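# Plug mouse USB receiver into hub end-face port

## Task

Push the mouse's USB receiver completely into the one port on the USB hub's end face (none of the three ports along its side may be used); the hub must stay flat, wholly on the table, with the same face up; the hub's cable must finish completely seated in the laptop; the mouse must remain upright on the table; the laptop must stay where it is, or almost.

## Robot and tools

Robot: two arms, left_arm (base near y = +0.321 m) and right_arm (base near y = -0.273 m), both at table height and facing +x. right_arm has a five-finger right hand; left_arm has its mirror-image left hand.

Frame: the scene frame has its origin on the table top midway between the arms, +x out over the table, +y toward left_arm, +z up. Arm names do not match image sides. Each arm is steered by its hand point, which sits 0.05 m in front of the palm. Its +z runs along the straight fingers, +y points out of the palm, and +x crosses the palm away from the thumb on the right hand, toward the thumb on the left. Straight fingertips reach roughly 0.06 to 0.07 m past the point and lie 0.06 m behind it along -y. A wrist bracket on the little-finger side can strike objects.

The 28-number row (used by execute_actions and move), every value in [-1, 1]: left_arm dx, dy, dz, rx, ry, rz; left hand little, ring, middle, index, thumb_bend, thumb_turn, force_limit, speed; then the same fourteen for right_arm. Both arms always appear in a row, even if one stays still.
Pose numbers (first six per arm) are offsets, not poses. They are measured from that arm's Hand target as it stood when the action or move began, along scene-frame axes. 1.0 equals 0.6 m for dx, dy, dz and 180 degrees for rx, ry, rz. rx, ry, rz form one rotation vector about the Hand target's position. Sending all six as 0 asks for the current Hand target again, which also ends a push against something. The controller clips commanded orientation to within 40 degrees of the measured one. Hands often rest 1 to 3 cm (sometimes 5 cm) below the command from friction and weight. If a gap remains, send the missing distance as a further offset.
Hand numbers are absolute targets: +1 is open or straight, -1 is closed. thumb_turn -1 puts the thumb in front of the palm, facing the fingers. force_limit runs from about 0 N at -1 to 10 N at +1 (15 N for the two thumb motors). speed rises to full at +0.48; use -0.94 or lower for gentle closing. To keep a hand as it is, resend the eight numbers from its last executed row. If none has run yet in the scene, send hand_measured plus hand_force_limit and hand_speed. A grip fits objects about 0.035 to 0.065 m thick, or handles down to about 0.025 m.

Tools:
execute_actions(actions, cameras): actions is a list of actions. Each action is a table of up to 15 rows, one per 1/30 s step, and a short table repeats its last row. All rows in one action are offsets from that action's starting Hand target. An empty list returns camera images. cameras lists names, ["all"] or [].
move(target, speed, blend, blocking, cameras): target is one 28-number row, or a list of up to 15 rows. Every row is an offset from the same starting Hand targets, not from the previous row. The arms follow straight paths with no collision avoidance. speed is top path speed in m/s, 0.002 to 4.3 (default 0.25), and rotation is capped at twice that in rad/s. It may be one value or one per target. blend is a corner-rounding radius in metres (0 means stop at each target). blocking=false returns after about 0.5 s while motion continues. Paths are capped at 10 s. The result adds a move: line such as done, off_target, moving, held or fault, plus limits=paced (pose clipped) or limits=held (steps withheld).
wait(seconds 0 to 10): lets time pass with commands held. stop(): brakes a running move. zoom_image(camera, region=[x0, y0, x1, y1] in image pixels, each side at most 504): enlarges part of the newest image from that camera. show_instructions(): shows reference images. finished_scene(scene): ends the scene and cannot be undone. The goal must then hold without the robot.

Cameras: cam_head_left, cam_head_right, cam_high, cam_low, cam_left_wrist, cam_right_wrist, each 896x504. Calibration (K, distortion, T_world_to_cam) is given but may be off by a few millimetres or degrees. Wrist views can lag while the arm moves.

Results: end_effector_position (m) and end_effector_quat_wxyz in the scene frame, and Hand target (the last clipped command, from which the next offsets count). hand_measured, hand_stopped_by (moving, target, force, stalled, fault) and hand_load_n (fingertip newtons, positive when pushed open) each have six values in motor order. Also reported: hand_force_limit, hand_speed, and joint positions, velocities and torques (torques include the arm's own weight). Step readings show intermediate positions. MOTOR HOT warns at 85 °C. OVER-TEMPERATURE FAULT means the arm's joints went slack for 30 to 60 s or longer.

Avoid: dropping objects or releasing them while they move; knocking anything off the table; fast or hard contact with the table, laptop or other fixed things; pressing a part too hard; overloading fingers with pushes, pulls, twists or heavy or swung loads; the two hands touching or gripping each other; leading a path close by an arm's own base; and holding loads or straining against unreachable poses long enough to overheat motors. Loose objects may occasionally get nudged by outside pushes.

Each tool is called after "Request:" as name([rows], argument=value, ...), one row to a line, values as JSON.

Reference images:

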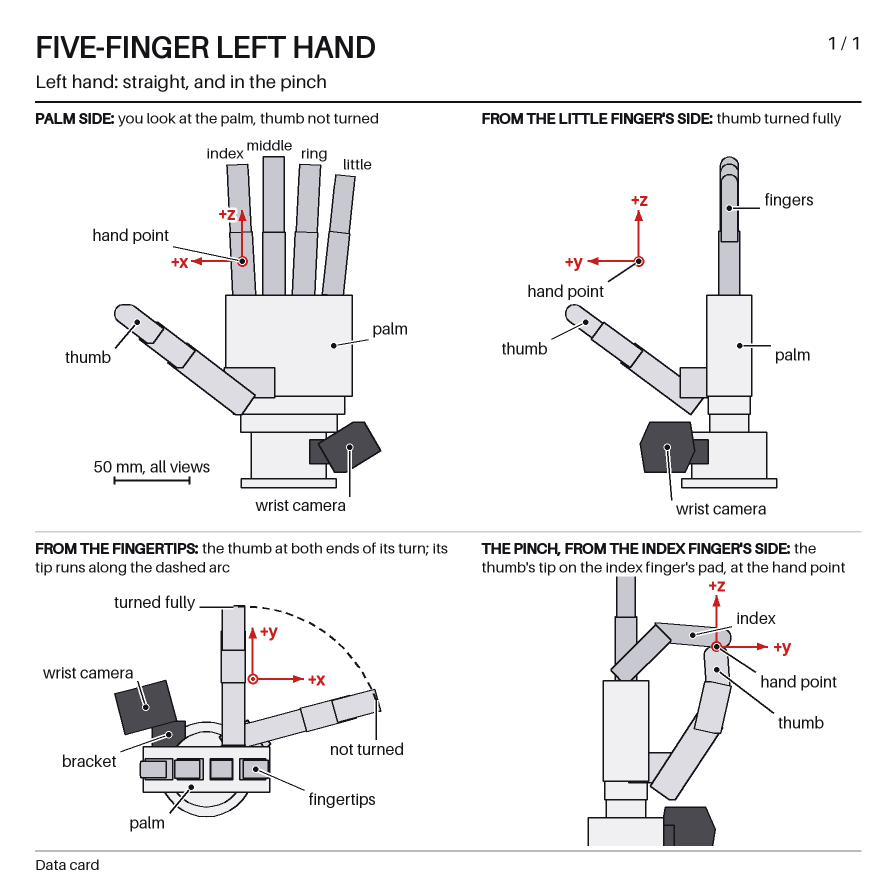

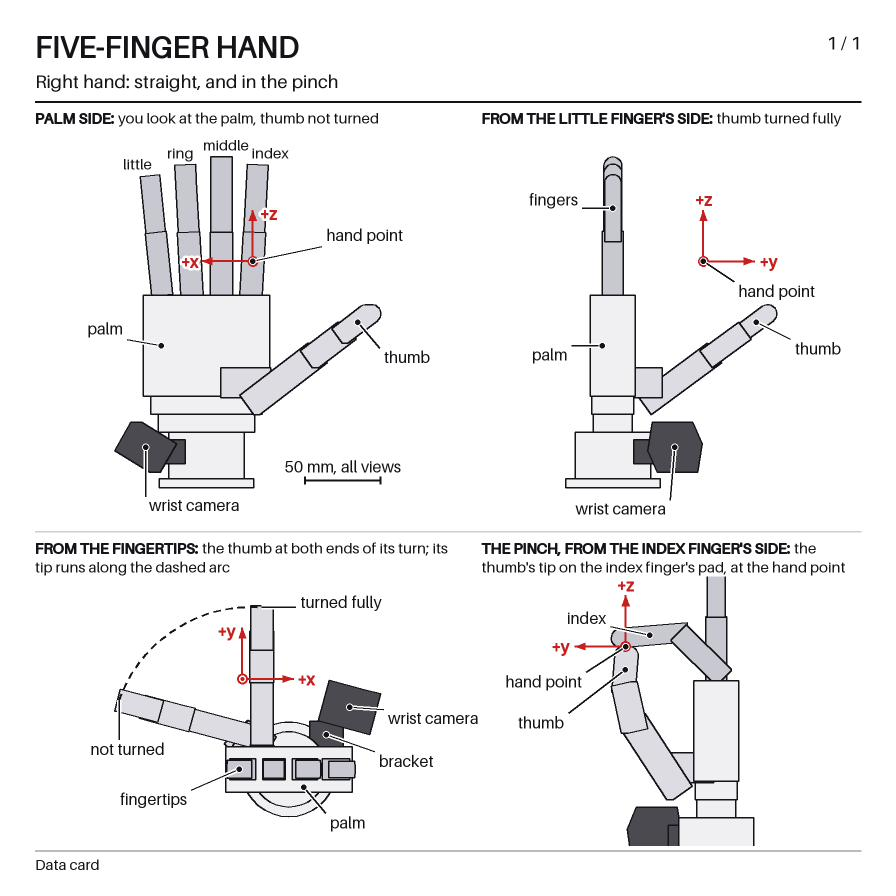

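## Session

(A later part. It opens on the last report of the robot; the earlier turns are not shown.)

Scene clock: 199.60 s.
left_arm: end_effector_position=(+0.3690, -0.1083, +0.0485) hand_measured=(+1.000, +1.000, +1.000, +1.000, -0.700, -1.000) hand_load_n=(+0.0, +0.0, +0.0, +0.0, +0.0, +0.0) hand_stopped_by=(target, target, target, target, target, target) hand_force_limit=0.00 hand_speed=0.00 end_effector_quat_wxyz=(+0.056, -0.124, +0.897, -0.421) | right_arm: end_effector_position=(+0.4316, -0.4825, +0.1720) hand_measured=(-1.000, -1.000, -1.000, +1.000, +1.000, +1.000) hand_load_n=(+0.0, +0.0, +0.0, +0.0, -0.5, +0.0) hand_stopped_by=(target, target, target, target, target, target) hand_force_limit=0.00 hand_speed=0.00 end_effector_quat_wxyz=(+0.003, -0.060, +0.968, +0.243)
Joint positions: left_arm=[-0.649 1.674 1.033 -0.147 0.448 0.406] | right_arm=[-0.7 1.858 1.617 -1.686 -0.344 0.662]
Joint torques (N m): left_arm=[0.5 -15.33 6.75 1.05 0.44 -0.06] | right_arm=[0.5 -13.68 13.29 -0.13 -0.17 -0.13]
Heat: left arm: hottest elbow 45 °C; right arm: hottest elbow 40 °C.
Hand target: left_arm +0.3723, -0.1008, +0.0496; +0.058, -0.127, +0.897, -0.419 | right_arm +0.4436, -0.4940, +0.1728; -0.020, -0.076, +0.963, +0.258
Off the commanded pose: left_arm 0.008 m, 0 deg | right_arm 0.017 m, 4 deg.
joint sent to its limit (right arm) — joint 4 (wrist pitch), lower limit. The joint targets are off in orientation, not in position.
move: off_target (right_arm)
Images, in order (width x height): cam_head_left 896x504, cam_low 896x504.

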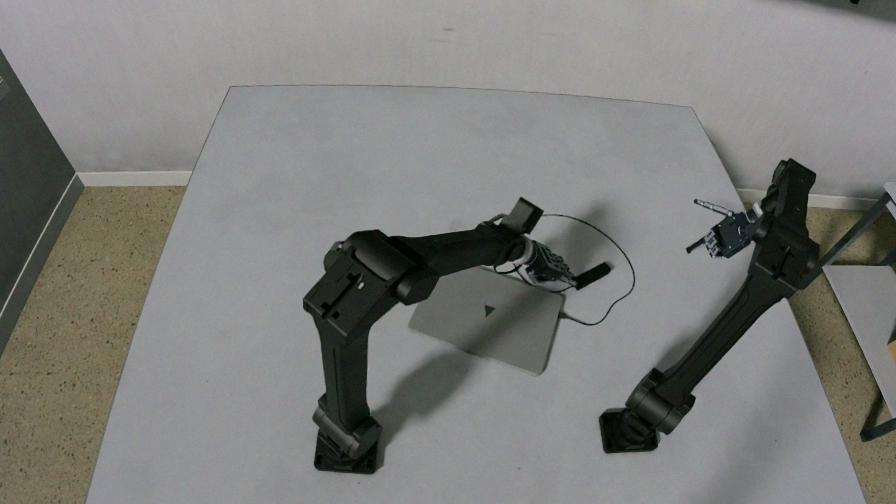

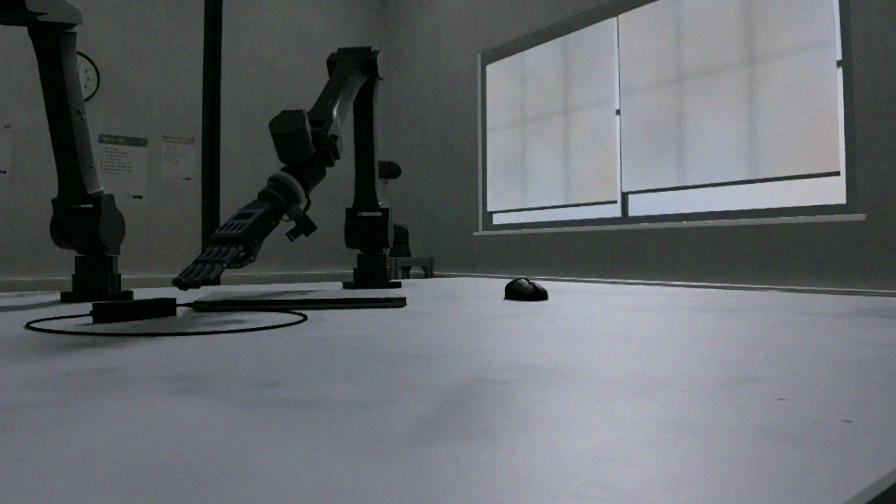

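Request:
move(target=[-0.02,0.05,0.16,0,0,0,1,1,1,1,-0.7,-1,0,0,0,0,0,0,0,0,-1,-1,-1,1,1,1,0,0], speed=0.15, cameras=["cam_low","cam_head_left","cam_high","cam_right_wrist"])

Request:
zoom_image(camera="cam_low", region=[60, 270, 220, 335])

Request:
zoom_image(camera="cam_head_left", region=[480, 190, 680, 390])

Request:
zoom_image(camera="cam_right_wrist", region=[525, 130, 595, 200])

Scene clock: 202.03 s.
left_arm: end_effector_position=(+0.3419, -0.0650, +0.1220) hand_measured=(+1.000, +1.000, +1.000, +1.000, -0.700, -1.000) hand_load_n=(+0.0, -0.5, -0.5, +0.0, +0.0, +0.0) hand_stopped_by=(target, target, target, target, target, target) hand_force_limit=0.00 hand_speed=0.00 end_effector_quat_wxyz=(+0.041, -0.132, +0.904, -0.404) | right_arm: end_effector_position=(+0.4316, -0.4825, +0.1720) hand_measured=(-1.000, -1.000, -1.000, +1.000, +1.000, +1.000) hand_load_n=(+0.0, +0.0, +0.0, +0.0, +0.0, +0.0) hand_stopped_by=(target, target, target, target, target, target) hand_force_limit=0.00 hand_speed=0.00 end_effector_quat_wxyz=(+0.003, -0.060, +0.968, +0.243)
Joint positions: left_arm=[-0.614 1.472 1.033 -0.411 0.471 0.434] | right_arm=[-0.7 1.858 1.617 -1.686 -0.344 0.662]
Joint torques (N m): left_arm=[0.56 -12.69 11.04 1.11 0.47 -0.1] | right_arm=[1.14 -14.45 13.29 0.05 -0.16 -0.14]
Heat: left arm: hottest elbow 45 °C; right arm: hottest elbow 41 °C.
Hand target: left_arm +0.3604, -0.0707, +0.1455; +0.058, -0.127, +0.897, -0.419 | right_arm +0.4436, -0.4940, +0.1728; -0.020, -0.076, +0.963, +0.258
Off the commanded pose: left_arm 0.030 m, 3 deg | right_arm 0.017 m, 4 deg.
joint sent to its limit (right arm) — joint 4 (wrist pitch), lower limit. The joint targets are off in orientation, not in position.
move: off_target (left_arm, right_arm)
camera_calibration:
cam_right_wrist: T_world_to_cam=[[-0.415265, 0.811956, 0.410222, 0.497376], [0.821512, 0.141026, 0.552477, -0.37334], [0.390735, 0.566426, -0.725594, 0.341438], [0, 0, 0, 1]] pos_world=[0.379835, -0.544597, 0.249972]
Images, in order (width x height): cam_head_left 896x504, cam_high 896x504, cam_low 896x504, cam_right_wrist 896x504.

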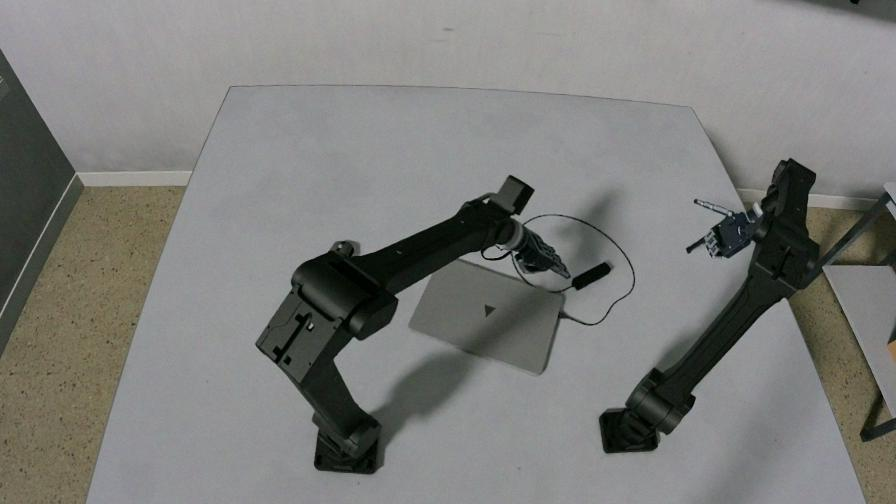

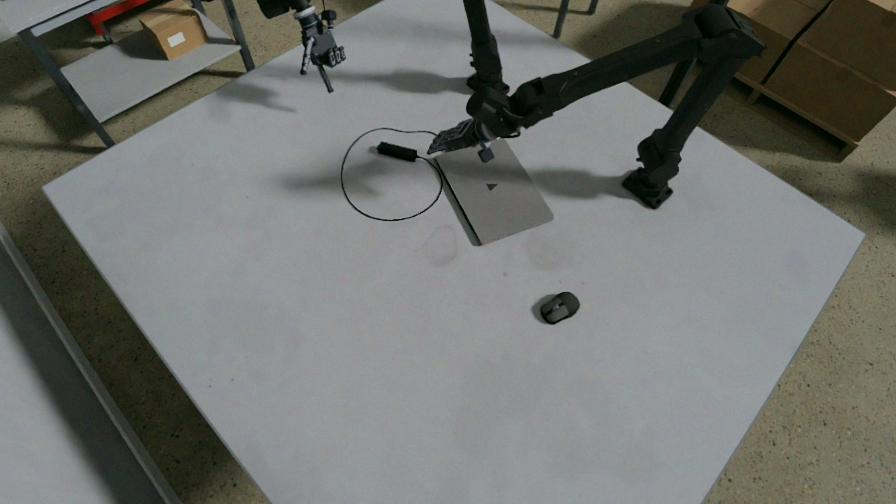

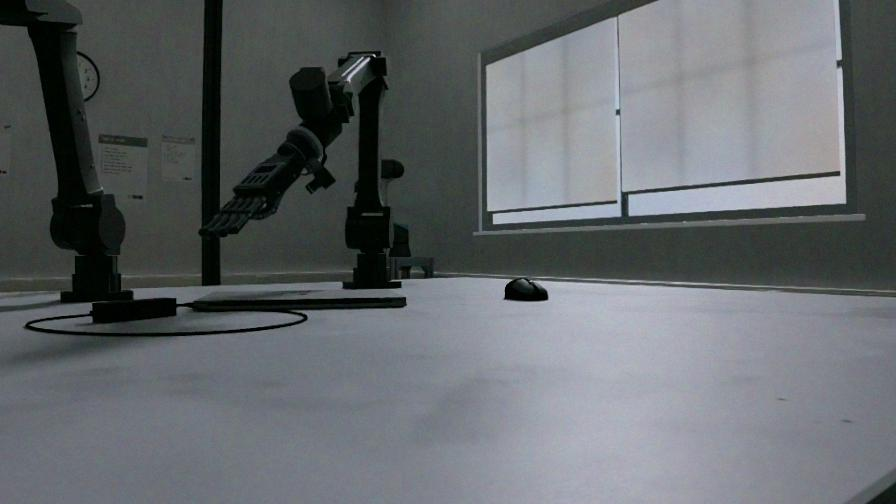

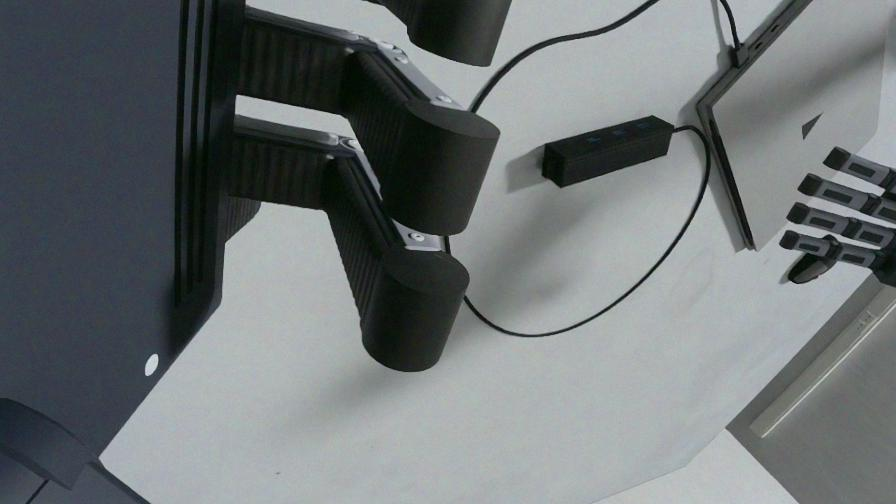

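Scaled by 3.150 from the camera's 896x504 image, which has a finer 1280x720 frame.

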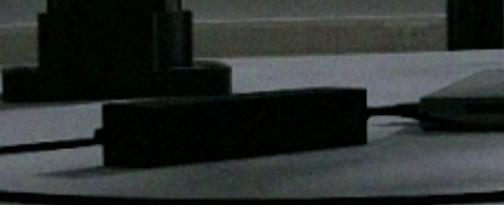

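Scaled by 2.520 from the camera's 896x504 image, which has a finer 1280x720 frame.

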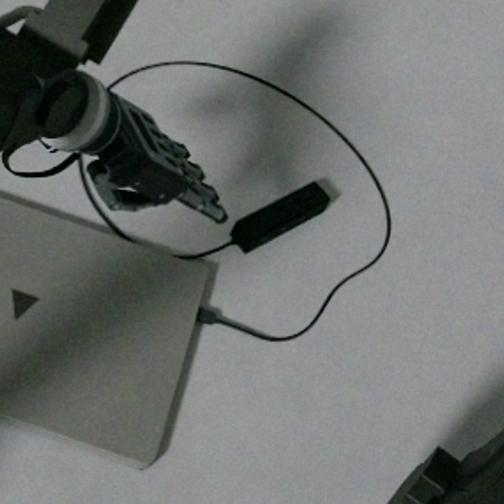

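Scaled by 7.200 from the camera's 896x504 image, which has a finer 1280x720 frame.

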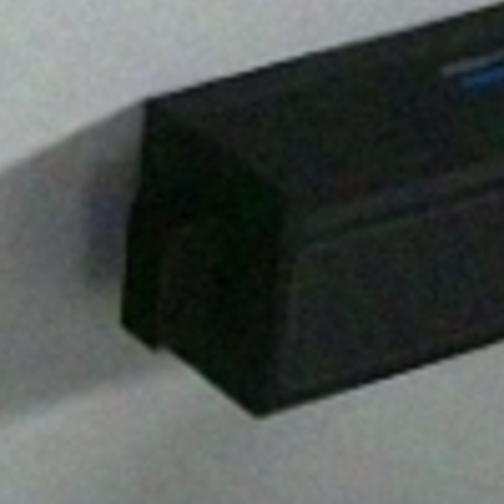

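Request:
zoom_image(camera="cam_right_wrist", region=[690, 0, 790, 90])

Request:
zoom_image(camera="cam_head_left", region=[545, 300, 585, 330])

Scaled by 5.040 from the camera's 896x504 image, which has a finer 1280x720 frame.

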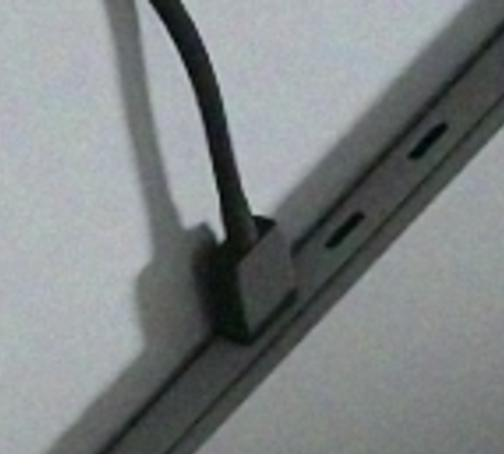

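Scaled by 12.600 from the camera's 896x504 image, which has a finer 1280x720 frame.

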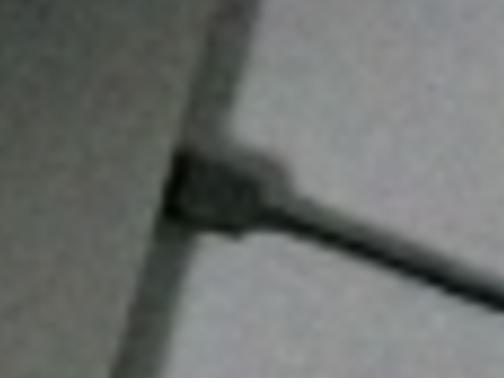

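Request:
finished_scene(scene=3)

The scene is finished: the task was done.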